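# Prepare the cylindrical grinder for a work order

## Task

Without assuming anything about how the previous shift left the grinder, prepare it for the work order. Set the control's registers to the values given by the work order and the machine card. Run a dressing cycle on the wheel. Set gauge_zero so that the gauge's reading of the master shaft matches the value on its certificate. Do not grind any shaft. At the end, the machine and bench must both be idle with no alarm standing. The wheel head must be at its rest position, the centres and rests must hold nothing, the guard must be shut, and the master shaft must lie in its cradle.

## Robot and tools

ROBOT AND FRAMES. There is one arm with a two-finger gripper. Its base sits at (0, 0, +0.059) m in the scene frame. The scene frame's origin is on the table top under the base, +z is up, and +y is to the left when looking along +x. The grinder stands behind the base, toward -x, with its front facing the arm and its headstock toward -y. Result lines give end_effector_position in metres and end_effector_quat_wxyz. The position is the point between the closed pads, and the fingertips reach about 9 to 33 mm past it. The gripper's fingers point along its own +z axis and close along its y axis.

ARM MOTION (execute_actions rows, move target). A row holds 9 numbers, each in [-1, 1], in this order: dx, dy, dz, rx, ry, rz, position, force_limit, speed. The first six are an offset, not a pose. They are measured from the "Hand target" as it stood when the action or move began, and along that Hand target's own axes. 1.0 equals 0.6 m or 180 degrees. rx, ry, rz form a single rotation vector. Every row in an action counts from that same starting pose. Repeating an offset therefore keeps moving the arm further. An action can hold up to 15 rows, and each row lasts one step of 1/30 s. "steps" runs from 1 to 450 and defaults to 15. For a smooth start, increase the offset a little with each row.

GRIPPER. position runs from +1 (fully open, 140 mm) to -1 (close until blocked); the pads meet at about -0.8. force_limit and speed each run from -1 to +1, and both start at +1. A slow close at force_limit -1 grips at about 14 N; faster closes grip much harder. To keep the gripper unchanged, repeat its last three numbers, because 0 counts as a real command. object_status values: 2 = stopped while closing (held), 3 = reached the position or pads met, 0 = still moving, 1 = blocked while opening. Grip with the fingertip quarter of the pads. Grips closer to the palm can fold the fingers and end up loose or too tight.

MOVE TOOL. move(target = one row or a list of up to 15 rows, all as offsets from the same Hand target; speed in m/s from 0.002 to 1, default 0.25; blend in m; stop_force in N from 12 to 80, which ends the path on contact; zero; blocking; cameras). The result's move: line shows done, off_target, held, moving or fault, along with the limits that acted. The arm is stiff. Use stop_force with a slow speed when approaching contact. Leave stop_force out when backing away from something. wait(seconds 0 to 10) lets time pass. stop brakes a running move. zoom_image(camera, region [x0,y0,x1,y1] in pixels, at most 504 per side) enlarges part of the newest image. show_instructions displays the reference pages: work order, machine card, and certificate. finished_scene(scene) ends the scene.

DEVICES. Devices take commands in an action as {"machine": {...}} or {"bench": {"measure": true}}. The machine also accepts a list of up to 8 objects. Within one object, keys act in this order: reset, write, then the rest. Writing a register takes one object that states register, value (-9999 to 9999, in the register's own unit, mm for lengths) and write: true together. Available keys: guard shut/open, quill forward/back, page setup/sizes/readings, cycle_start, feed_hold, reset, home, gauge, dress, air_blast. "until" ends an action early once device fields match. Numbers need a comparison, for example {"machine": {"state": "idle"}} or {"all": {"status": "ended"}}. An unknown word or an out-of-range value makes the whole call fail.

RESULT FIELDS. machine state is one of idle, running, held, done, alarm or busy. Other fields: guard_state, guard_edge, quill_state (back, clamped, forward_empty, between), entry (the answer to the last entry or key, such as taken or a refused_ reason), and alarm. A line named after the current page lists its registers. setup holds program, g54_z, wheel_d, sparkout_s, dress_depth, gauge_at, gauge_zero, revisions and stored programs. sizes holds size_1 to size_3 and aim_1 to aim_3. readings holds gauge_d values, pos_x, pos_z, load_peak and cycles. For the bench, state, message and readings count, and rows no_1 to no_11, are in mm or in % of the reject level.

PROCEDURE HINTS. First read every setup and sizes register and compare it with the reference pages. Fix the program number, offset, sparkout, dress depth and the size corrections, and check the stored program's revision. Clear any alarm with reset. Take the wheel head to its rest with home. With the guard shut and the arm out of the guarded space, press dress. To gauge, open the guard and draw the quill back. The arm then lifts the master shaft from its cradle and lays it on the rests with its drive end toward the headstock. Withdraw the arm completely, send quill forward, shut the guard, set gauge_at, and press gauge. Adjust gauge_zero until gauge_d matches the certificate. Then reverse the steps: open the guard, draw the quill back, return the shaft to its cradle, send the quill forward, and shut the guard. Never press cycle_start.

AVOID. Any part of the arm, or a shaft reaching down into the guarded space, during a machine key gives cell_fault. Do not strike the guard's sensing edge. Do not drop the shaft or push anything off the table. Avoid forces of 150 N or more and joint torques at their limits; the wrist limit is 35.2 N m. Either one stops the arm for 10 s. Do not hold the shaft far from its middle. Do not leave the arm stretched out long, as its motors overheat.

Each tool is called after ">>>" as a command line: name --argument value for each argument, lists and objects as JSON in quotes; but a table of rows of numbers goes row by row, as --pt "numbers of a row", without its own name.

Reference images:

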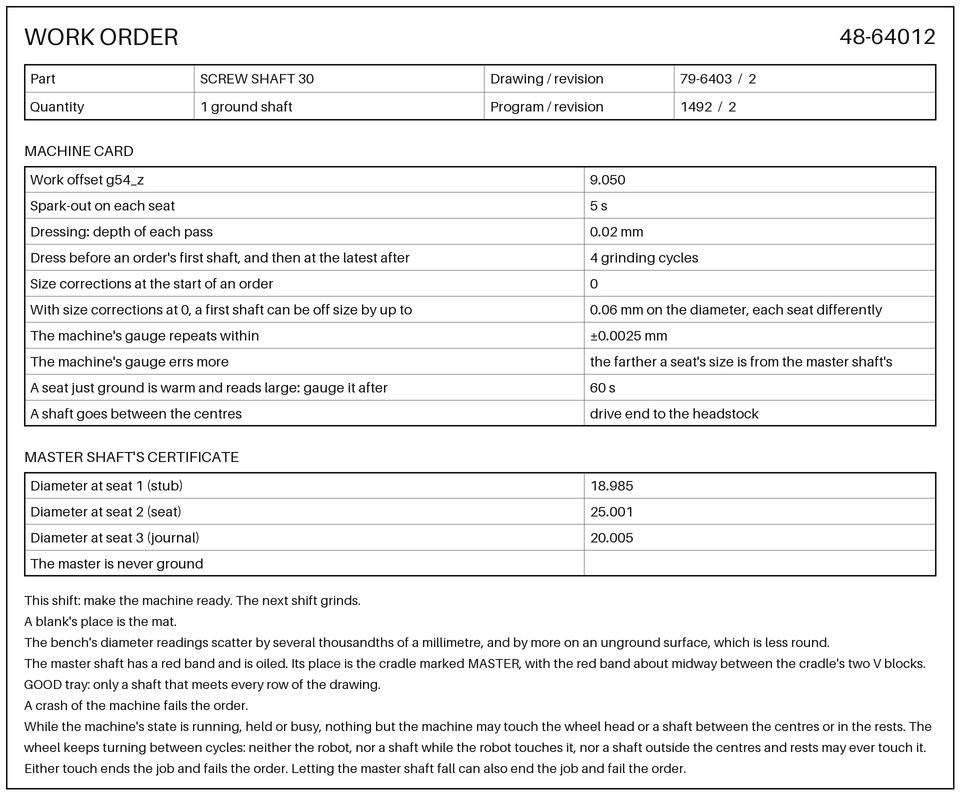

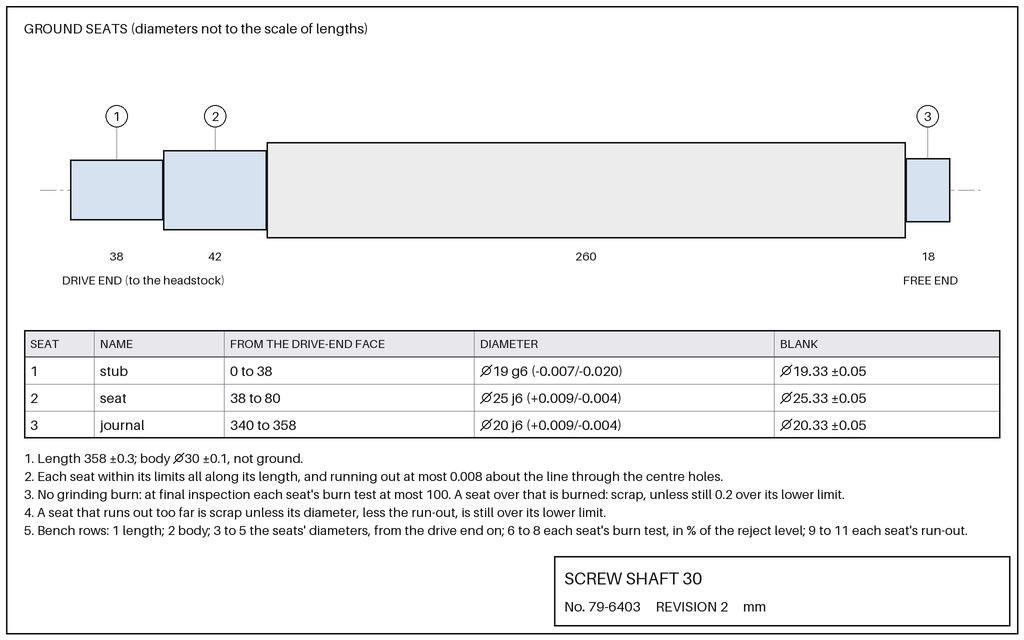

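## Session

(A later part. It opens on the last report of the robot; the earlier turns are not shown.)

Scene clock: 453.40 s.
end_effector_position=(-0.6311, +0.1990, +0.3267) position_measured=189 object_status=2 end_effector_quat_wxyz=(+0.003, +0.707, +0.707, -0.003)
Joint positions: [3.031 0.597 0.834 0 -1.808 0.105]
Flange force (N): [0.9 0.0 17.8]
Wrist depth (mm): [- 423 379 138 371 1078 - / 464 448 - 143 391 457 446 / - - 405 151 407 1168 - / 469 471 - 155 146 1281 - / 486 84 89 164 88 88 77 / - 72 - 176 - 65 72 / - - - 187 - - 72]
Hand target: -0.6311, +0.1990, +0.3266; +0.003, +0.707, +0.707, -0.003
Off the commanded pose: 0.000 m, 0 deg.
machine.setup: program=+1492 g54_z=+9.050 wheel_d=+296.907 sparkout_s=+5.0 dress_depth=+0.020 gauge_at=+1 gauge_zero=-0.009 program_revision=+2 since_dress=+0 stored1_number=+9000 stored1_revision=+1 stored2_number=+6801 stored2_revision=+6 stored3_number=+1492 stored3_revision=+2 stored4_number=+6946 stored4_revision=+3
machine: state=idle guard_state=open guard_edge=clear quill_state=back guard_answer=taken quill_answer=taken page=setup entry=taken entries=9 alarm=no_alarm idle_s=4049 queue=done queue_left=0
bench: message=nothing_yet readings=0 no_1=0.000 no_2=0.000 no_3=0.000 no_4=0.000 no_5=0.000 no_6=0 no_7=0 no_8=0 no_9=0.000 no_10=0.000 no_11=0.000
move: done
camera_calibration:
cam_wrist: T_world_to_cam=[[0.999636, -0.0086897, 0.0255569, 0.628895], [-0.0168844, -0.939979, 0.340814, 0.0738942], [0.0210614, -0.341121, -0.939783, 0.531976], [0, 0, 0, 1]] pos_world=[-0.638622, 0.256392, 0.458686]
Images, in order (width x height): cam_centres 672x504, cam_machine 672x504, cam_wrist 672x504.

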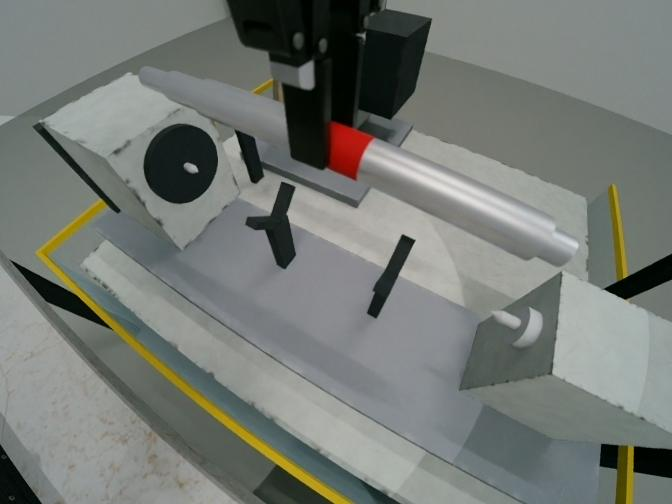

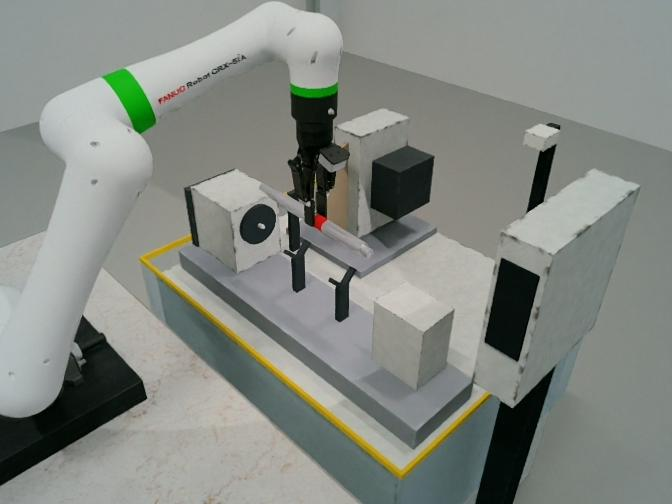

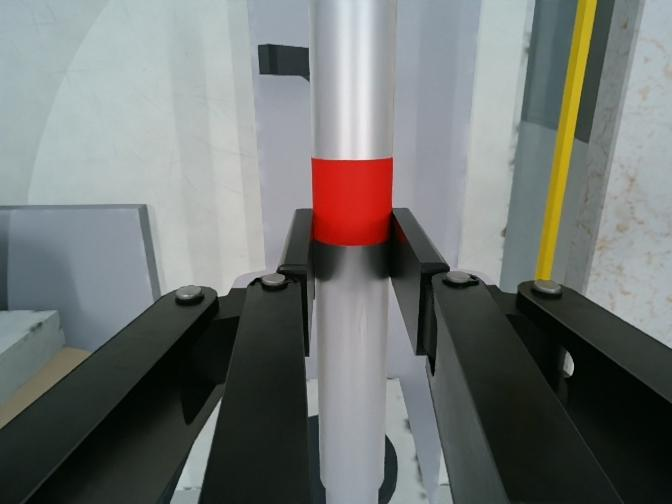

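>>> zoom_image --camera "cam_machine" --region '[200, 160, 420, 340]'

>>> zoom_image --camera "cam_wrist" --region '[220, 0, 480, 260]'

Scaled by 2.291 from the camera's 672x504 image, which has a finer 960x720 frame.

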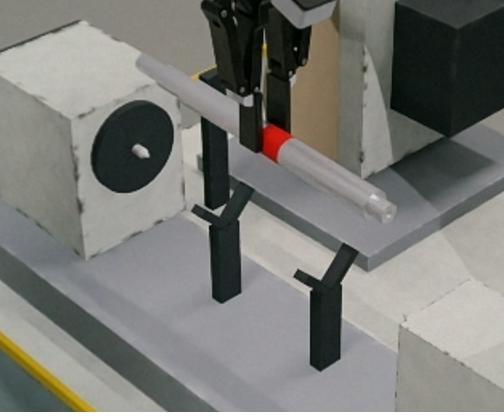

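Scaled by 1.938 from the camera's 672x504 image, which has a finer 960x720 frame.

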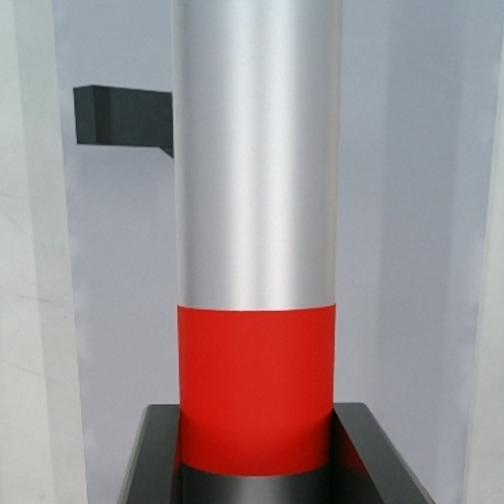

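>>> move --target '[0.03,0.11,0,0,0,0,-1,1,-1]' --speed 0.12 --cameras '["cam_wrist"]'

>>> zoom_image --camera "cam_wrist" --region '[100, 0, 360, 260]'

Scene clock: 577.47 s.
end_effector_position=(-0.5651, +0.2170, +0.3265) position_measured=189 object_status=2 end_effector_quat_wxyz=(+0.003, +0.707, +0.707, -0.003)
Joint positions: [2.989 0.416 0.568 0 -1.723 0.147]
Flange force (N): [0.8 0.9 18.8]
Wrist depth (mm): [422 - 369 138 419 1118 - / 441 266 388 143 1140 1151 - / - - 411 151 474 1235 469 / 474 - 422 156 146 459 475 / 494 84 89 164 88 88 82 / - 72 - 176 - 65 72 / - - - 187 - - 72]
Hand target: -0.5651, +0.2170, +0.3265; +0.003, +0.707, +0.707, -0.003
Off the commanded pose: 0.000 m, 0 deg.
machine.setup: program=+1492 g54_z=+9.050 wheel_d=+296.907 sparkout_s=+5.0 dress_depth=+0.020 gauge_at=+1 gauge_zero=-0.009 program_revision=+2 since_dress=+0 stored1_number=+9000 stored1_revision=+1 stored2_number=+6801 stored2_revision=+6 stored3_number=+1492 stored3_revision=+2 stored4_number=+6946 stored4_revision=+3
machine: state=idle guard_state=open guard_edge=clear quill_state=back guard_answer=taken quill_answer=taken page=setup entry=taken entries=9 alarm=no_alarm idle_s=4172 queue=done queue_left=0
bench: message=nothing_yet readings=0 no_1=0.000 no_2=0.000 no_3=0.000 no_4=0.000 no_5=0.000 no_6=0 no_7=0 no_8=0 no_9=0.000 no_10=0.000 no_11=0.000
move: done
camera_calibration:
cam_wrist: T_world_to_cam=[[0.999634, -0.0087839, 0.0255904, 0.563089], [-0.0169844, -0.939978, 0.340813, 0.0918454], [0.0210607, -0.341123, -0.939783, 0.536504], [0, 0, 0, 1]] pos_world=[-0.572622, 0.274292, 0.458486]
Images, in order (width x height): cam_wrist 672x504.

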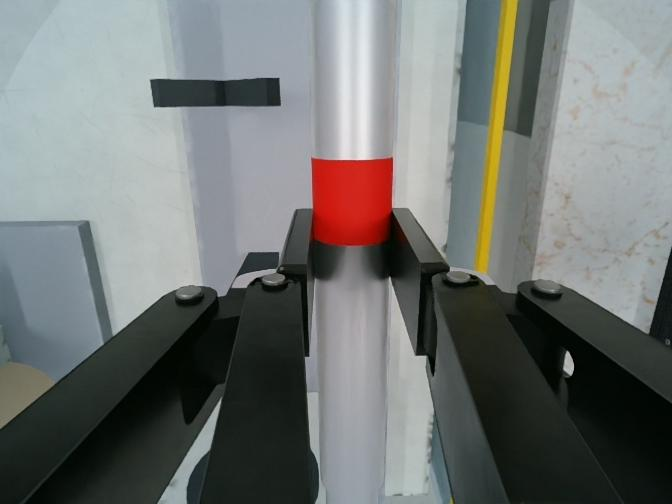

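Scaled by 1.938 from the camera's 672x504 image, which has a finer 960x720 frame.

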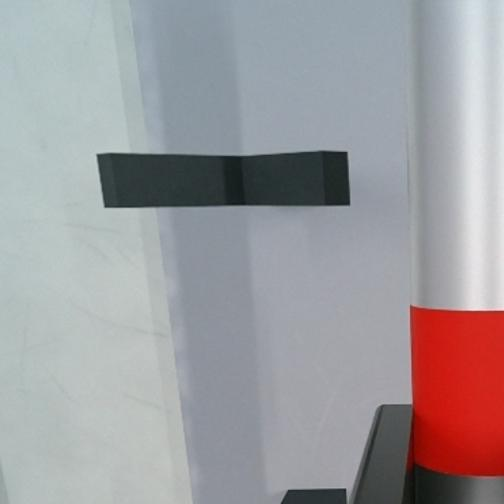

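>>> move --pt "-0.0367 -0.1265 0 0 0 0 -1 1 -1" --pt "-0.0367 -0.1265 0.1775 0 0 0 -1 1 -1" --speed 0.1 --cameras '["cam_wrist","cam_centres","cam_machine"]'

>>> zoom_image --camera "cam_machine" --region '[200, 160, 460, 340]'

>>> zoom_image --camera "cam_centres" --region '[100, 70, 604, 400]'

Scene clock: 616.33 s.
end_effector_position=(-0.6411, +0.1942, +0.2202) position_measured=189 object_status=2 end_effector_quat_wxyz=(+0.003, +0.707, +0.707, -0.003)
Joint positions: [3.039 0.586 0.568 0 -1.553 0.097]
Flange force (N): [0.0 1.5 19.5]
Wrist depth (mm): [333 - 158 138 272 277 1000 / 337 - 290 143 289 293 1058 / - - 306 151 305 302 1124 / 359 - - 156 313 327 1151 / 374 84 89 164 88 88 77 / - 73 - 177 - 65 72 / - - - 187 - - 72]
Hand target: -0.6411, +0.1942, +0.2202; +0.003, +0.707, +0.707, -0.003
Off the commanded pose: 0.000 m, 0 deg.
machine.setup: program=+1492 g54_z=+9.050 wheel_d=+296.907 sparkout_s=+5.0 dress_depth=+0.020 gauge_at=+1 gauge_zero=-0.009 program_revision=+2 since_dress=+0 stored1_number=+9000 stored1_revision=+1 stored2_number=+6801 stored2_revision=+6 stored3_number=+1492 stored3_revision=+2 stored4_number=+6946 stored4_revision=+3
machine: state=idle guard_state=open guard_edge=clear quill_state=back guard_answer=taken quill_answer=taken page=setup entry=taken entries=9 alarm=no_alarm idle_s=4210 queue=done queue_left=0
bench: message=nothing_yet readings=0 no_1=0.000 no_2=0.000 no_3=0.000 no_4=0.000 no_5=0.000 no_6=0 no_7=0 no_8=0 no_9=0.000 no_10=0.000 no_11=0.000
move: done
camera_calibration:
cam_wrist: T_world_to_cam=[[0.999636, -0.0086897, 0.0255569, 0.641568], [-0.0168844, -0.939979, 0.340814, 0.105382], [0.0210614, -0.341121, -0.939783, 0.430522], [0, 0, 0, 1]] pos_world=[-0.648622, 0.251492, 0.352286]
Images, in order (width x height): cam_centres 672x504, cam_machine 672x504, cam_wrist 672x504.

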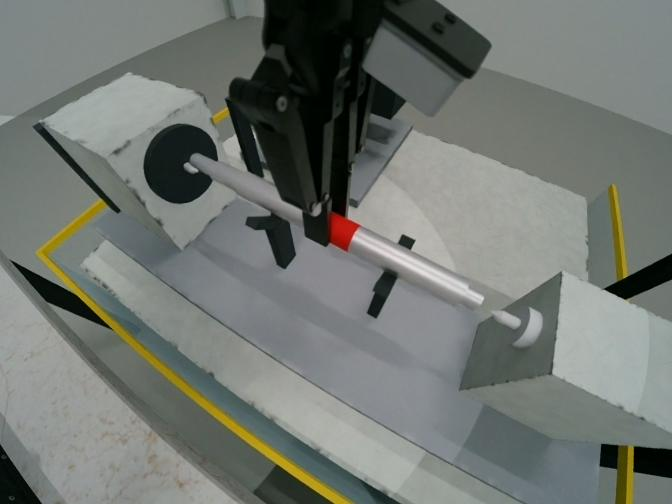

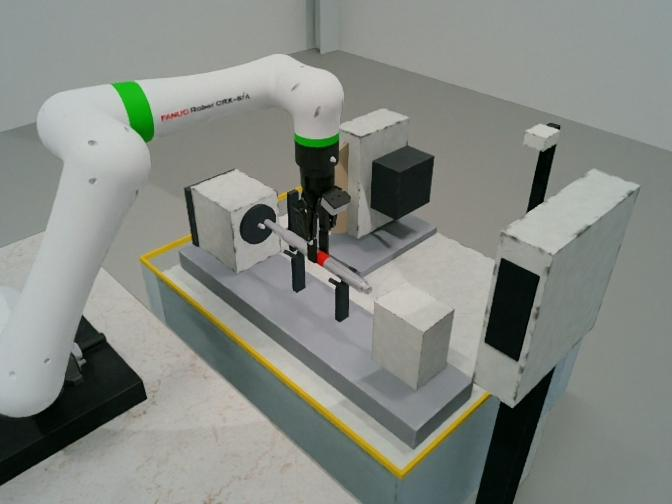

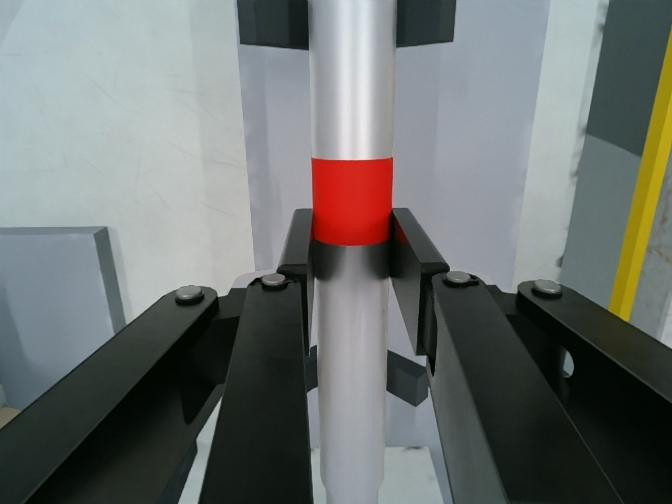

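Scaled by 1.938 from the camera's 672x504 image, which has a finer 960x720 frame.

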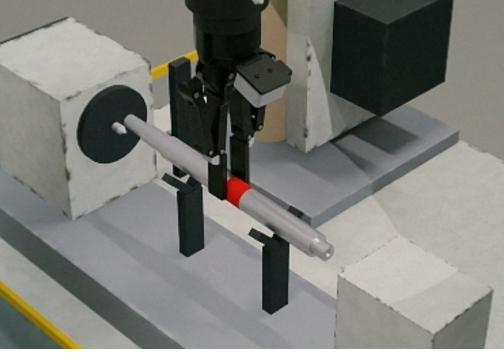

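Scaled by 1.000.

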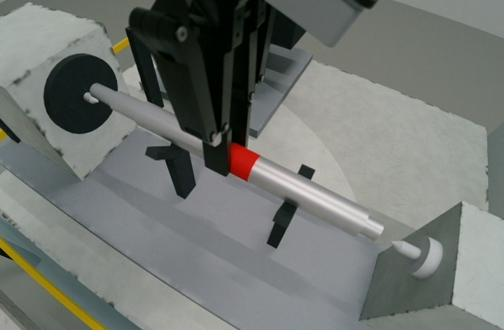

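>>> move --target '[0,-0.003,0.07,0,0,0,-1,1,-1]' --speed 0.012 --stop_force 15 --cameras '["cam_wrist","cam_centres","cam_machine"]'

Scene clock: 641.40 s.
end_effector_position=(-0.6420, +0.1940, +0.2038) position_measured=189 object_status=2 end_effector_quat_wxyz=(+0.002, +0.707, +0.707, -0.003)
Joint positions: [3.039 0.59 0.536 0 -1.516 0.097]
Flange force (N): [-0.7 -9.5 -2.0]
Wrist depth (mm): [313 - 144 136 145 260 988 / - - 276 141 272 276 1035 / - - 294 148 288 285 1113 / 346 366 359 155 298 302 1145 / 359 84 89 166 88 88 82 / - 72 - 180 - 65 72 / - - - 193 - - 72]
Hand target: -0.6419, +0.1940, +0.2038; +0.002, +0.707, +0.707, -0.003 (not the last commanded pose)
Off the commanded pose: 0.026 m, 0 deg.
machine.setup: program=+1492 g54_z=+9.050 wheel_d=+296.907 sparkout_s=+5.0 dress_depth=+0.020 gauge_at=+1 gauge_zero=-0.009 program_revision=+2 since_dress=+0 stored1_number=+9000 stored1_revision=+1 stored2_number=+6801 stored2_revision=+6 stored3_number=+1492 stored3_revision=+2 stored4_number=+6946 stored4_revision=+3
machine: state=idle guard_state=open guard_edge=clear quill_state=back guard_answer=taken quill_answer=taken page=setup entry=taken entries=9 alarm=no_alarm idle_s=4235 queue=done queue_left=0
bench: message=nothing_yet readings=0 no_1=0.000 no_2=0.000 no_3=0.000 no_4=0.000 no_5=0.000 no_6=0 no_7=0 no_8=0 no_9=0.000 no_10=0.000 no_11=0.000
move: contact
camera_calibration:
cam_wrist: T_world_to_cam=[[0.999652, -0.00882985, 0.0248641, 0.643067], [-0.01678, -0.939976, 0.340826, 0.110961], [0.0203622, -0.341125, -0.939797, 0.41455], [0, 0, 0, 1]] pos_world=[-0.649422, 0.251392, 0.335785]
Images, in order (width x height): cam_centres 672x504, cam_machine 672x504, cam_wrist 672x504.

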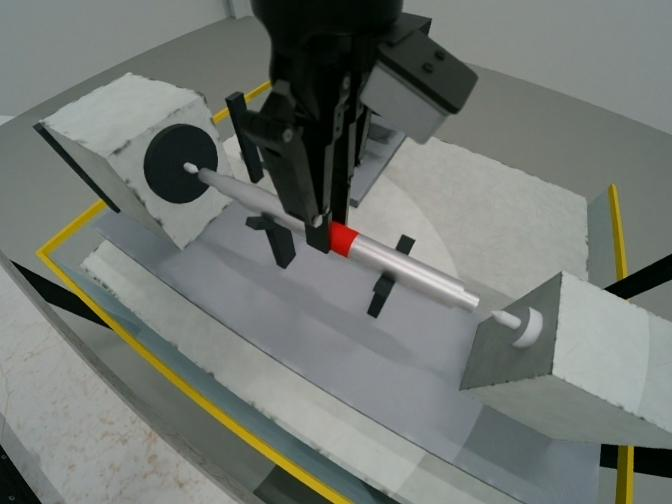

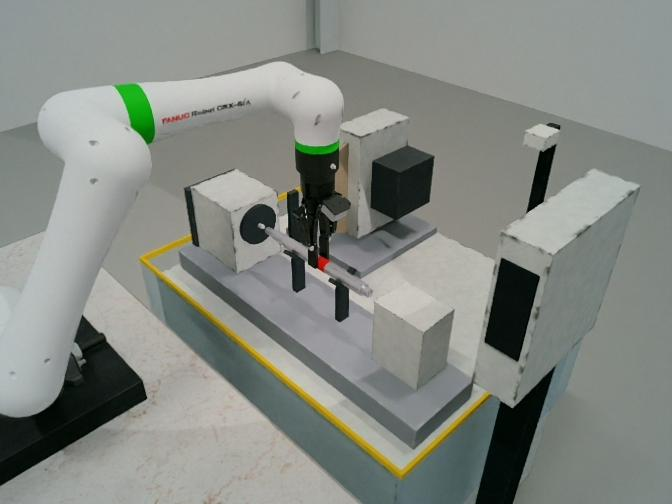

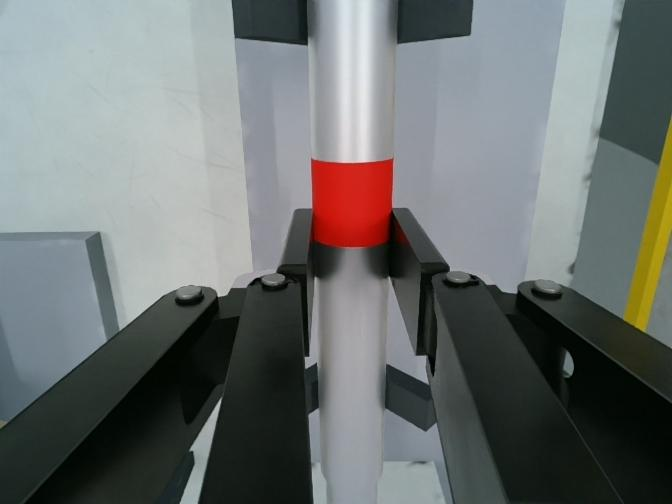

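>>> move --target '[0,-0.002,0.001,0,0,0,-1,1,-1]' --speed 0.01

Scene clock: 651.03 s.
end_effector_position=(-0.6430, +0.1941, +0.2032) position_measured=189 object_status=2 end_effector_quat_wxyz=(+0.002, +0.707, +0.707, -0.003)
Joint positions: [3.039 0.593 0.539 0 -1.517 0.097]
Flange force (N): [-5.1 31.6 -42.3]
Wrist depth (mm): [312 - 142 135 145 261 988 / - 337 269 141 273 274 1022 / 341 356 286 150 287 288 1103 / 345 375 304 155 169 301 1174 / 357 84 89 166 88 88 82 / - 73 - 180 - 65 72 / - - - 192 - - 70]
Hand target: -0.6431, +0.1940, +0.2032; +0.002, +0.707, +0.707, -0.003
Off the commanded pose: 0.000 m, 0 deg.
machine.setup: program=+1492 g54_z=+9.050 wheel_d=+296.907 sparkout_s=+5.0 dress_depth=+0.020 gauge_at=+1 gauge_zero=-0.009 program_revision=+2 since_dress=+0 stored1_number=+9000 stored1_revision=+1 stored2_number=+6801 stored2_revision=+6 stored3_number=+1492 stored3_revision=+2 stored4_number=+6946 stored4_revision=+3
machine: state=idle guard_state=open guard_edge=clear quill_state=back guard_answer=taken quill_answer=taken page=setup entry=taken entries=9 alarm=no_alarm idle_s=4245 queue=done queue_left=0
bench: message=nothing_yet readings=0 no_1=0.000 no_2=0.000 no_3=0.000 no_4=0.000 no_5=0.000 no_6=0 no_7=0 no_8=0 no_9=0.000 no_10=0.000 no_11=0.000
move: done

>>> move --target '[0,0.0015,-0.0014,0,0,0,-1,1,-1]' --speed 0.01

Scene clock: 661.73 s.
end_effector_position=(-0.6423, +0.1940, +0.2039) position_measured=189 object_status=2 end_effector_quat_wxyz=(+0.002, +0.707, +0.707, -0.003)
Joint positions: [3.039 0.591 0.537 0 -1.517 0.097]
Flange force (N): [1.6 -1.8 14.1]
Wrist depth (mm): [- - 142 135 145 260 988 / - - 269 141 273 275 1054 / 350 - 293 149 286 290 1087 / 343 - 294 155 298 307 1134 / 355 84 89 165 88 94 323 / - 72 - 180 - 65 72 / - - - 191 - - 72]
Hand target: -0.6422, +0.1940, +0.2040; +0.002, +0.707, +0.707, -0.003
Off the commanded pose: 0.000 m, 0 deg.
machine.setup: program=+1492 g54_z=+9.050 wheel_d=+296.907 sparkout_s=+5.0 dress_depth=+0.020 gauge_at=+1 gauge_zero=-0.009 program_revision=+2 since_dress=+0 stored1_number=+9000 stored1_revision=+1 stored2_number=+6801 stored2_revision=+6 stored3_number=+1492 stored3_revision=+2 stored4_number=+6946 stored4_revision=+3
machine: state=idle guard_state=open guard_edge=clear quill_state=back guard_answer=taken quill_answer=taken page=setup entry=taken entries=9 alarm=no_alarm idle_s=4255 queue=done queue_left=0
bench: message=nothing_yet readings=0 no_1=0.000 no_2=0.000 no_3=0.000 no_4=0.000 no_5=0.000 no_6=0 no_7=0 no_8=0 no_9=0.000 no_10=0.000 no_11=0.000
move: done

>>> execute_actions --actions '[{"rows":[[0,0,0.0003,0,0,0,-1,1,-1]],"steps":15},{"rows":[[0,0,0,0,0,0,-0.08,1,-1]],"steps":50}]' --cameras '["cam_wrist","cam_centres","cam_machine"]'

>>> zoom_image --camera "cam_machine" --region '[200, 160, 460, 340]'

>>> zoom_image --camera "cam_centres" --region '[130, 100, 330, 300]'

Scene clock: 673.37 s.
end_effector_position=(-0.6422, +0.1940, +0.2038) position_measured=139 object_status=3 end_effector_quat_wxyz=(+0.002, +0.707, +0.707, -0.003)
Joint positions: [3.039 0.591 0.537 0 -1.516 0.097]
Flange force (N): [0.4 1.0 1.7]
Flange force at the end of the 1st action (N): [0.2 -3.2 11.7]
Wrist depth (mm): [311 - 142 135 145 260 1013 / 328 - 275 141 273 272 1082 / - - 293 148 286 286 1082 / 343 369 147 158 164 298 1174 / - 90 120 169 319 94 92 / - 77 - 181 196 - 78 / - - 350 195 360 - -]
Hand target: -0.6422, +0.1940, +0.2038; +0.002, +0.707, +0.707, -0.003
Off the commanded pose: 0.000 m, 0 deg.
machine.setup: program=+1492 g54_z=+9.050 wheel_d=+296.907 sparkout_s=+5.0 dress_depth=+0.020 gauge_at=+1 gauge_zero=-0.009 program_revision=+2 since_dress=+0 stored1_number=+9000 stored1_revision=+1 stored2_number=+6801 stored2_revision=+6 stored3_number=+1492 stored3_revision=+2 stored4_number=+6946 stored4_revision=+3
machine: state=idle guard_state=open guard_edge=clear quill_state=back guard_answer=taken quill_answer=taken page=setup entry=taken entries=9 alarm=no_alarm idle_s=4267 queue=done queue_left=0
bench: message=nothing_yet readings=0 no_1=0.000 no_2=0.000 no_3=0.000 no_4=0.000 no_5=0.000 no_6=0 no_7=0 no_8=0 no_9=0.000 no_10=0.000 no_11=0.000
camera_calibration:
cam_wrist: T_world_to_cam=[[0.99965, -0.00879637, 0.0249583, 0.643323], [-0.0167807, -0.939977, 0.340825, 0.110922], [0.0204622, -0.341124, -0.939795, 0.414714], [0, 0, 0, 1]] pos_world=[-0.649722, 0.251392, 0.335885]
Images, in order (width x height): cam_centres 672x504, cam_machine 672x504, cam_wrist 672x504.

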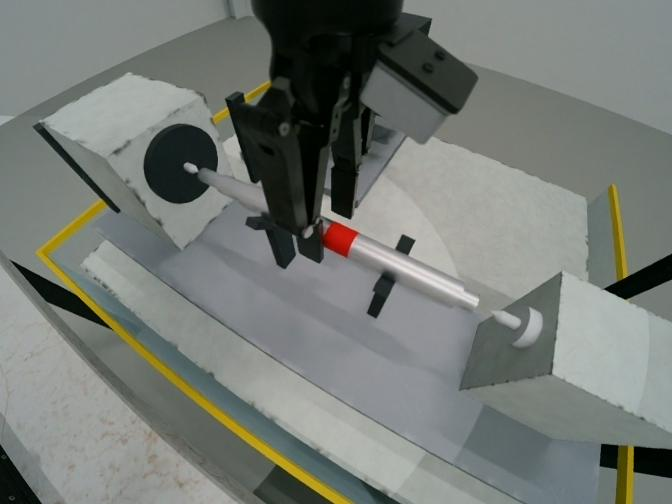

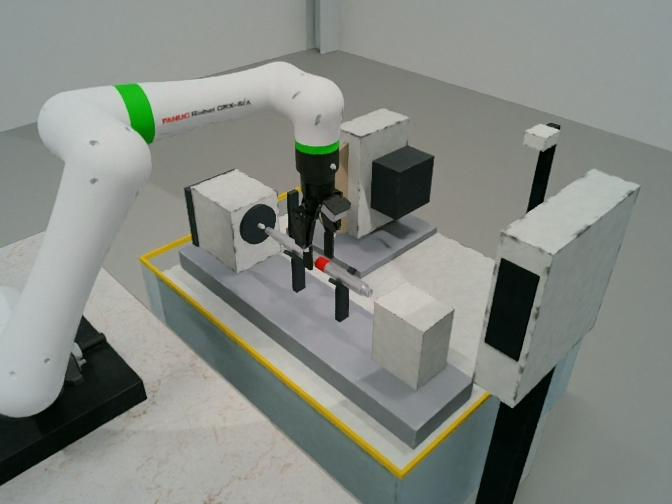

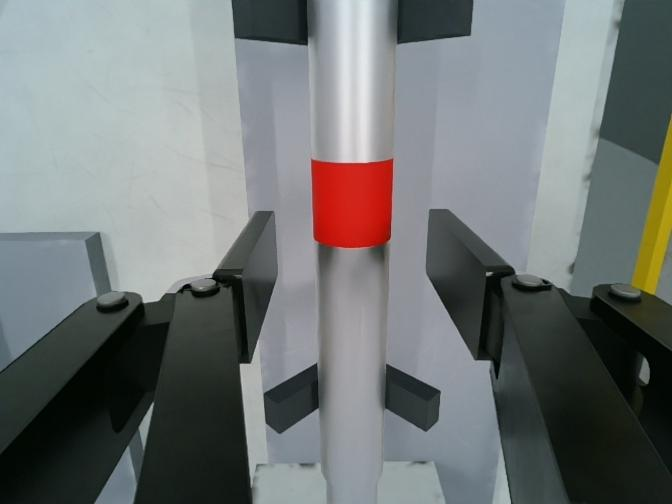

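Scaled by 1.938 from the camera's 672x504 image, which has a finer 960x720 frame.

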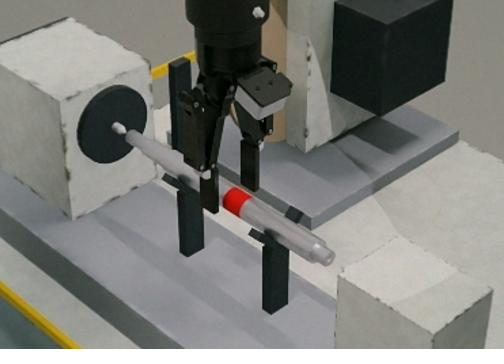

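Scaled by 2.520 from the camera's 672x504 image, which has a finer 960x720 frame.

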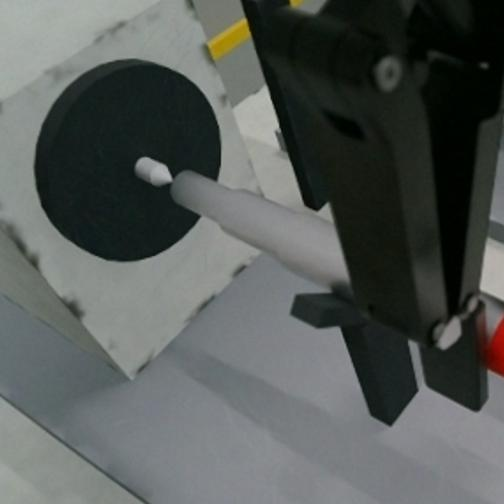

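>>> move --pt "0 0 -0.4103 0 0 0 -0.08 1 -1" --pt "0.2267 0.6533 -0.4103 0 0 0 -0.08 1 -1" --blend '[0.05,0]' --speed 0.15

>>> execute_actions --actions '[{"machine":[{"quill":"forward"}],"steps":150,"until":{"all":{"status":"ended"}}},{"steps":20}]' --cameras '["cam_centres","cam_machine"]'

Scene clock: 692.67 s.
end_effector_position=(-0.2500, +0.3319, +0.4485) position_measured=139 object_status=3 end_effector_quat_wxyz=(+0.002, +0.707, +0.707, -0.003)
Joint positions: [2.535 -0.023 0.342 0 -1.935 0.601]
Flange force (N): [0.9 -0.2 2.2]
Wrist depth (mm): [480 501 535 - 522 - - / 502 553 693 - - 564 - / 534 560 - - - - - / 563 573 147 - 144 106 - / - 90 108 - 587 94 91 / - 77 - - 621 - 78 / - - 1706 - 679 - -]
Hand target: -0.2500, +0.3319, +0.4485; +0.002, +0.707, +0.707, -0.003
Off the commanded pose: 0.000 m, 0 deg.
machine.setup: program=+1492 g54_z=+9.050 wheel_d=+296.907 sparkout_s=+5.0 dress_depth=+0.020 gauge_at=+1 gauge_zero=-0.009 program_revision=+2 since_dress=+0 stored1_number=+9000 stored1_revision=+1 stored2_number=+6801 stored2_revision=+6 stored3_number=+1492 stored3_revision=+2 stored4_number=+6946 stored4_revision=+3
machine: state=idle guard_state=open guard_edge=clear quill_state=back guard_answer=taken quill_answer=taken page=setup entry=taken entries=9 alarm=no_alarm idle_s=4286 queue=done queue_left=0
bench: message=nothing_yet readings=0 no_1=0.000 no_2=0.000 no_3=0.000 no_4=0.000 no_5=0.000 no_6=0 no_7=0 no_8=0 no_9=0.000 no_10=0.000 no_11=0.000
elbow stopped short: the move would have taken joint 3 (elbow) straighter than the controller allows.
move: done

Scene clock: 696.70 s.
end_effector_position=(-0.2500, +0.3319, +0.4485) position_measured=139 object_status=3 end_effector_quat_wxyz=(+0.002, +0.707, +0.707, -0.003)
Joint positions: [2.535 -0.023 0.342 0 -1.935 0.601]
Flange force (N): [2.0 -0.7 1.6]
Flange force at the end of the 1st action (N): [2.2 -0.3 1.8]
Wrist depth (mm): [480 521 - - - - - / 501 551 679 - - - - / 530 556 657 - 580 - - / 564 573 146 - 144 108 - / - 90 108 - 129 94 91 / - 77 - - 626 - 78 / - - 1730 - 675 - -]
Hand target: -0.2500, +0.3319, +0.4485; +0.002, +0.707, +0.707, -0.003
Tool commands: gripper/position=-0.08 gripper/force_limit=+1.0 gripper/speed=-1.0
Off the commanded pose: 0.000 m, 0 deg.
machine.setup: program=+1492 g54_z=+9.050 wheel_d=+296.907 sparkout_s=+5.0 dress_depth=+0.020 gauge_at=+1 gauge_zero=-0.009 program_revision=+2 since_dress=+0 stored1_number=+9000 stored1_revision=+1 stored2_number=+6801 stored2_revision=+6 stored3_number=+1492 stored3_revision=+2 stored4_number=+6946 stored4_revision=+3
machine: state=idle guard_state=open guard_edge=clear quill_state=clamped guard_answer=taken quill_answer=taken page=setup entry=taken entries=9 alarm=no_alarm idle_s=4290 queue=done queue_left=0
bench: message=nothing_yet readings=0 no_1=0.000 no_2=0.000 no_3=0.000 no_4=0.000 no_5=0.000 no_6=0 no_7=0 no_8=0 no_9=0.000 no_10=0.000 no_11=0.000
Images, in order (width x height): cam_centres 672x504, cam_machine 672x504.

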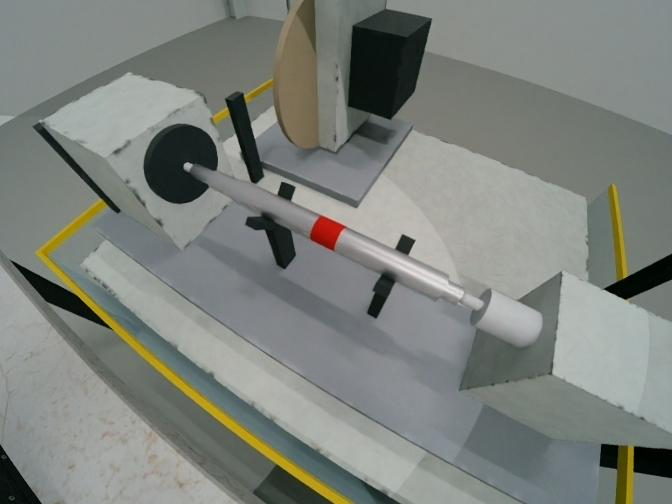

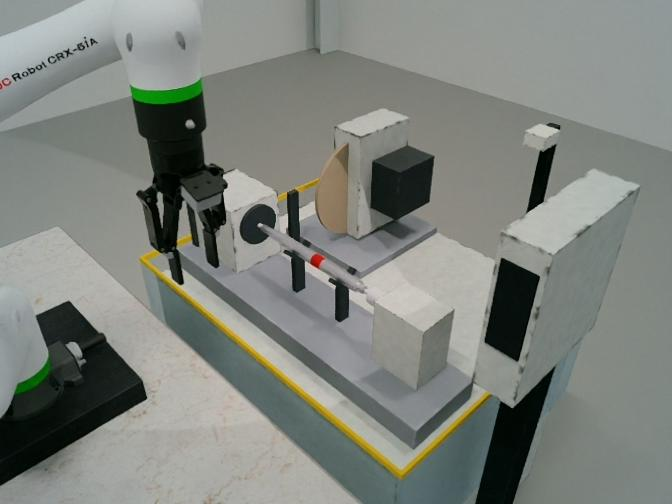

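>>> execute_actions --actions '[{"machine":[{"guard":"shut","page":"readings"},{"register":"gauge_at","value":1,"write":true,"gauge":true},{"register":"gauge_at","value":2,"write":true,"gauge":true},{"register":"gauge_at","value":3,"write":true,"gauge":true}],"steps":450,"until":{"all":{"status":"ended"}}}]'

>>> execute_actions --actions '[{"machine":[{"register":"gauge_at","value":1,"write":true,"gauge":true},{"register":"gauge_at","value":2,"write":true,"gauge":true},{"register":"gauge_at","value":3,"write":true,"gauge":true}],"steps":450,"until":{"all":{"status":"ended"}}}]'

>>> execute_actions --actions '[{"machine":[{"register":"gauge_at","value":1,"write":true,"gauge":true},{"register":"gauge_at","value":2,"write":true,"gauge":true},{"register":"gauge_at","value":3,"write":true,"gauge":true}],"steps":450,"until":{"all":{"status":"ended"}}}]'

Scene clock: 728.40 s.
end_effector_position=(-0.2500, +0.3319, +0.4485) position_measured=139 object_status=3 end_effector_quat_wxyz=(+0.002, +0.707, +0.707, -0.003)
Joint positions: [2.535 -0.023 0.342 0 -1.935 0.601]
Flange force (N): [1.2 0.4 1.6]
Wrist depth (mm): [478 521 - - - - 529 / 502 521 847 - 558 - - / 533 538 - - - 609 590 / 563 571 131 - 144 106 630 / - 90 108 657 588 94 91 / - 77 1591 697 626 - 78 / - - 1756 750 679 - -]
Hand target: -0.2500, +0.3319, +0.4485; +0.002, +0.707, +0.707, -0.003
Tool commands: gripper/position=-0.08 gripper/force_limit=+1.0 gripper/speed=-1.0
Off the commanded pose: 0.000 m, 0 deg.
machine.readings: gauge_d=+19.916 gauge_d_1=+18.895 gauge_d_2=+24.910 gauge_d_3=+19.916 pos_x=+0.000 pos_z=+0.000 load_peak=+0.0 cycles=+0
machine: state=idle guard_state=shut guard_edge=clear quill_state=clamped guard_answer=taken quill_answer=taken page=readings entry=taken entries=15 alarm=no_alarm idle_s=4321 queue=done queue_left=0
bench: message=nothing_yet readings=0 no_1=0.000 no_2=0.000 no_3=0.000 no_4=0.000 no_5=0.000 no_6=0 no_7=0 no_8=0 no_9=0.000 no_10=0.000 no_11=0.000

Scene clock: 740.73 s.
end_effector_position=(-0.2500, +0.3319, +0.4485) position_measured=139 object_status=3 end_effector_quat_wxyz=(+0.002, +0.707, +0.707, -0.003)
Joint positions: [2.535 -0.023 0.342 0 -1.935 0.601]
Flange force (N): [2.1 0.0 1.5]
Wrist depth (mm): [479 527 - 544 516 - - / 505 551 699 554 - - - / 532 585 657 - - - - / 566 580 146 599 147 106 - / - 90 108 - 591 94 91 / - 77 - - 632 - 78 / - - 1756 745 679 - -]
Hand target: -0.2500, +0.3319, +0.4485; +0.002, +0.707, +0.707, -0.003
Tool commands: gripper/position=-0.08 gripper/force_limit=+1.0 gripper/speed=-1.0
Off the commanded pose: 0.000 m, 0 deg.
machine.readings: gauge_d=+19.916 gauge_d_1=+18.895 gauge_d_2=+24.911 gauge_d_3=+19.916 pos_x=+0.000 pos_z=+0.000 load_peak=+0.0 cycles=+0
machine: state=idle guard_state=shut guard_edge=clear quill_state=clamped guard_answer=taken quill_answer=taken page=readings entry=taken entries=21 alarm=no_alarm idle_s=4333 queue=done queue_left=0
bench: message=nothing_yet readings=0 no_1=0.000 no_2=0.000 no_3=0.000 no_4=0.000 no_5=0.000 no_6=0 no_7=0 no_8=0 no_9=0.000 no_10=0.000 no_11=0.000

Scene clock: 753.07 s.
end_effector_position=(-0.2500, +0.3319, +0.4485) position_measured=139 object_status=3 end_effector_quat_wxyz=(+0.002, +0.707, +0.707, -0.003)
Joint positions: [2.535 -0.023 0.342 0 -1.935 0.601]
Flange force (N): [1.7 0.2 1.7]
Wrist depth (mm): [482 529 - - - - - / 504 515 788 - - - - / 532 553 782 580 - - 594 / 566 567 147 - 144 107 636 / - 90 109 - 588 94 91 / - 77 1602 - - - 78 / - - - - - - -]
Hand target: -0.2500, +0.3319, +0.4485; +0.002, +0.707, +0.707, -0.003
Tool commands: gripper/position=-0.08 gripper/force_limit=+1.0 gripper/speed=-1.0
Off the commanded pose: 0.000 m, 0 deg.
machine.readings: gauge_d=+19.915 gauge_d_1=+18.894 gauge_d_2=+24.911 gauge_d_3=+19.915 pos_x=+0.000 pos_z=+0.000 load_peak=+0.0 cycles=+0
machine: state=idle guard_state=shut guard_edge=clear quill_state=clamped guard_answer=taken quill_answer=taken page=readings entry=taken entries=27 alarm=no_alarm idle_s=4346 queue=done queue_left=0
bench: message=nothing_yet readings=0 no_1=0.000 no_2=0.000 no_3=0.000 no_4=0.000 no_5=0.000 no_6=0 no_7=0 no_8=0 no_9=0.000 no_10=0.000 no_11=0.000

>>> execute_actions --actions '[{"machine":[{"register":"gauge_zero","value":-0.099,"write":true},{"register":"gauge_at","value":1,"write":true,"gauge":true},{"register":"gauge_at","value":2,"write":true,"gauge":true},{"register":"gauge_at","value":3,"write":true,"gauge":true}],"steps":450,"until":{"all":{"status":"ended"}}}]'

>>> execute_actions --actions '[{"machine":[{"guard":"open"},{"quill":"back"},{"page":"sizes"}],"steps":450,"until":{"all":{"status":"ended"}}},{"steps":10}]' --cameras '["cam_centres"]'

Scene clock: 785.47 s.
end_effector_position=(-0.2500, +0.3319, +0.4485) position_measured=139 object_status=3 end_effector_quat_wxyz=(+0.002, +0.707, +0.707, -0.003)
Joint positions: [2.535 -0.023 0.342 0 -1.935 0.601]
Flange force (N): [1.9 -0.1 1.0]
Wrist depth (mm): [479 523 - 522 - - - / 507 559 - - - - - / 530 545 - - 574 - - / 564 566 132 - 144 617 600 / - 90 108 - 590 94 92 / - 77 - - 622 - 78 / - - 1756 - 677 - -]
Hand target: -0.2500, +0.3319, +0.4485; +0.002, +0.707, +0.707, -0.003
Tool commands: gripper/position=-0.08 gripper/force_limit=+1.0 gripper/speed=-1.0
Off the commanded pose: 0.000 m, 0 deg.
machine.readings: gauge_d=+20.005 gauge_d_1=+18.985 gauge_d_2=+25.001 gauge_d_3=+20.005 pos_x=+0.000 pos_z=+0.000 load_peak=+0.0 cycles=+0
machine: state=idle guard_state=shut guard_edge=clear quill_state=clamped guard_answer=taken quill_answer=taken page=readings entry=taken entries=34 alarm=no_alarm idle_s=4378 queue=done queue_left=0
bench: message=nothing_yet readings=0 no_1=0.000 no_2=0.000 no_3=0.000 no_4=0.000 no_5=0.000 no_6=0 no_7=0 no_8=0 no_9=0.000 no_10=0.000 no_11=0.000

Scene clock: 791.53 s.
end_effector_position=(-0.2500, +0.3319, +0.4485) position_measured=139 object_status=3 end_effector_quat_wxyz=(+0.002, +0.707, +0.707, -0.003)
Joint positions: [2.535 -0.023 0.342 0 -1.935 0.601]
Flange force (N): [1.8 0.1 1.5]
Flange force at the end of the 1st action (N): [1.4 0.5 1.6]
Wrist depth (mm): [479 526 - - - - - / 509 527 - - - - - / 534 560 - - 591 - 590 / 562 569 146 - 144 106 - / - 90 109 657 587 94 92 / - 77 - - 629 - 78 / - - 1730 - 677 - -]
Hand target: -0.2500, +0.3319, +0.4485; +0.002, +0.707, +0.707, -0.003
Tool commands: gripper/position=-0.08 gripper/force_limit=+1.0 gripper/speed=-1.0
Off the commanded pose: 0.000 m, 0 deg.
machine.sizes: size_1=+0.000 size_2=+0.000 size_3=+0.000 aim_1=+18.986 aim_2=+25.003 aim_3=+20.003
machine: state=idle guard_state=open guard_edge=clear quill_state=back guard_answer=taken quill_answer=taken page=sizes entry=taken entries=34 alarm=no_alarm idle_s=4384 queue=done queue_left=0
bench: message=nothing_yet readings=0 no_1=0.000 no_2=0.000 no_3=0.000 no_4=0.000 no_5=0.000 no_6=0 no_7=0 no_8=0 no_9=0.000 no_10=0.000 no_11=0.000
Images, in order (width x height): cam_centres 672x504.

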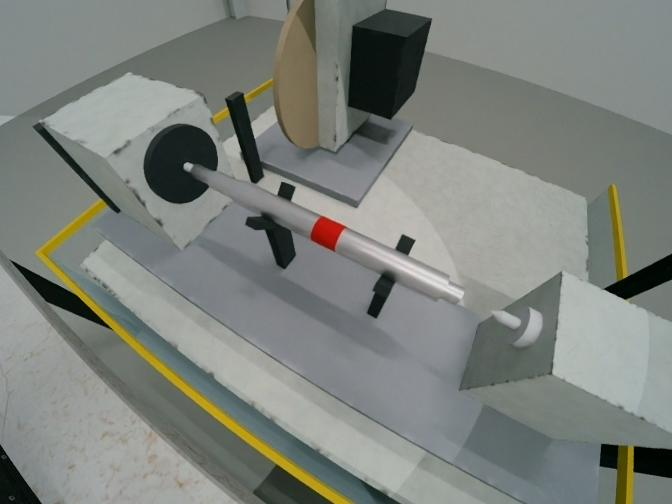

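>>> move --pt "-0.2466 -0.6537 0 0 0 0 -0.08 1 -1" --pt "-0.2466 -0.6537 0.4075 0 0 0 -0.08 1 -1" --blend '[0.04,0]' --speed '[0.2,0.12]' --cameras '["cam_wrist","cam_centres"]'

Scene clock: 827.00 s.
end_effector_position=(-0.6425, +0.1821, +0.2057) position_measured=139 object_status=3 end_effector_quat_wxyz=(+0.002, +0.707, +0.707, -0.003)
Joint positions: [3.057 0.582 0.527 0 -1.516 0.079]
Flange force (N): [0.6 0.8 1.6]
Wrist depth (mm): [- - 262 137 261 261 992 / 337 - 274 143 275 275 1035 / - - 286 150 287 290 1098 / 344 - 147 161 164 302 1145 / - 90 109 172 319 94 92 / - 77 190 184 196 - 78 / - - 349 198 347 - -]
Hand target: -0.6425, +0.1821, +0.2056; +0.002, +0.707, +0.707, -0.003
Off the commanded pose: 0.000 m, 0 deg.
machine.sizes: size_1=+0.000 size_2=+0.000 size_3=+0.000 aim_1=+18.986 aim_2=+25.003 aim_3=+20.003
machine: state=idle guard_state=open guard_edge=clear quill_state=back guard_answer=taken quill_answer=taken page=sizes entry=taken entries=34 alarm=no_alarm idle_s=4419 queue=done queue_left=0
bench: message=nothing_yet readings=0 no_1=0.000 no_2=0.000 no_3=0.000 no_4=0.000 no_5=0.000 no_6=0 no_7=0 no_8=0 no_9=0.000 no_10=0.000 no_11=0.000
move: done
camera_calibration:
cam_wrist: T_world_to_cam=[[0.99965, -0.00879637, 0.0249583, 0.643373], [-0.0167807, -0.939977, 0.340825, 0.0991196], [0.0204622, -0.341124, -0.939795, 0.412351], [0, 0, 0, 1]] pos_world=[-0.649922, 0.239492, 0.337685]
Images, in order (width x height): cam_centres 672x504, cam_wrist 672x504.

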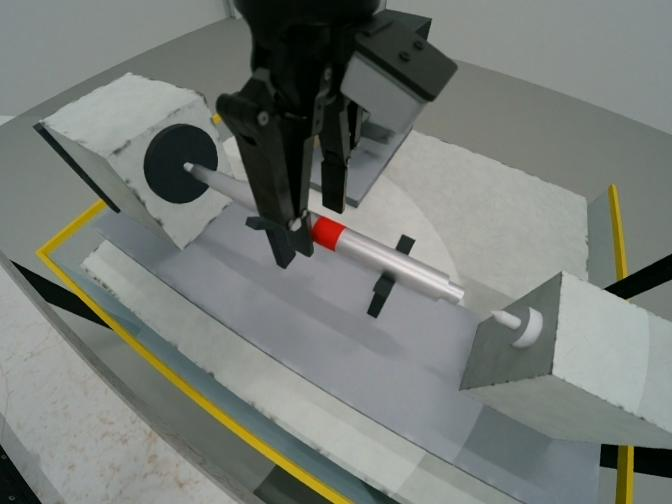

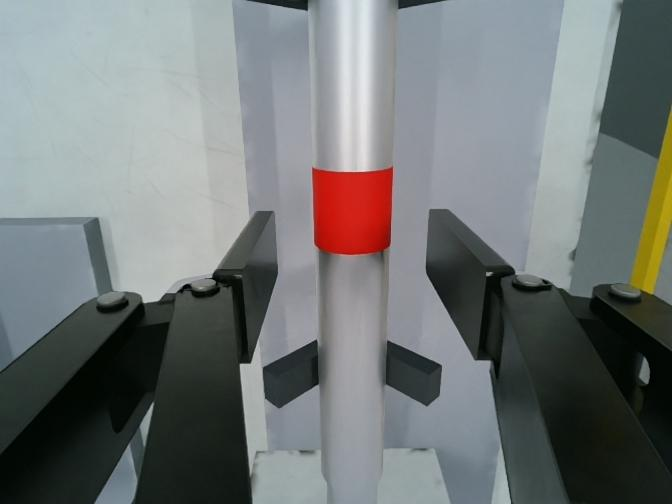

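>>> execute_actions --actions '[{"rows":[[0,0,0.001,0,0,0,-0.08,1,-1],[0,0,0.002,0,0,0,-0.08,1,-1],[0,0,0.003,0,0,0,-0.08,1,-1]],"steps":20},{"rows":[[0,0,0,0,0,0,-1,1,-1]],"steps":75}]'

Scene clock: 845.97 s.
end_effector_position=(-0.6425, +0.1821, +0.2038) position_measured=189 object_status=2 end_effector_quat_wxyz=(+0.002, +0.707, +0.707, -0.003)
Joint positions: [3.057 0.582 0.523 0 -1.511 0.079]
Flange force (N): [-2.3 10.3 -11.6]
Flange force at the end of the 1st action (N): [0.7 0.9 2.3]
Wrist depth (mm): [- - 257 135 259 260 992 / - 338 277 141 273 277 1031 / 344 353 289 149 289 295 1087 / 342 - - 155 169 307 1140 / 356 84 89 166 88 88 82 / - 73 - 180 - 65 72 / - - - 192 - - 72]
Hand target: -0.6425, +0.1821, +0.2038; +0.002, +0.707, +0.707, -0.003
Off the commanded pose: 0.000 m, 0 deg.
machine.sizes: size_1=+0.000 size_2=+0.000 size_3=+0.000 aim_1=+18.986 aim_2=+25.003 aim_3=+20.003
machine: state=idle guard_state=open guard_edge=clear quill_state=back guard_answer=taken quill_answer=taken page=sizes entry=taken entries=34 alarm=no_alarm idle_s=4438 queue=done queue_left=0
bench: message=nothing_yet readings=0 no_1=0.000 no_2=0.000 no_3=0.000 no_4=0.000 no_5=0.000 no_6=0 no_7=0 no_8=0 no_9=0.000 no_10=0.000 no_11=0.000


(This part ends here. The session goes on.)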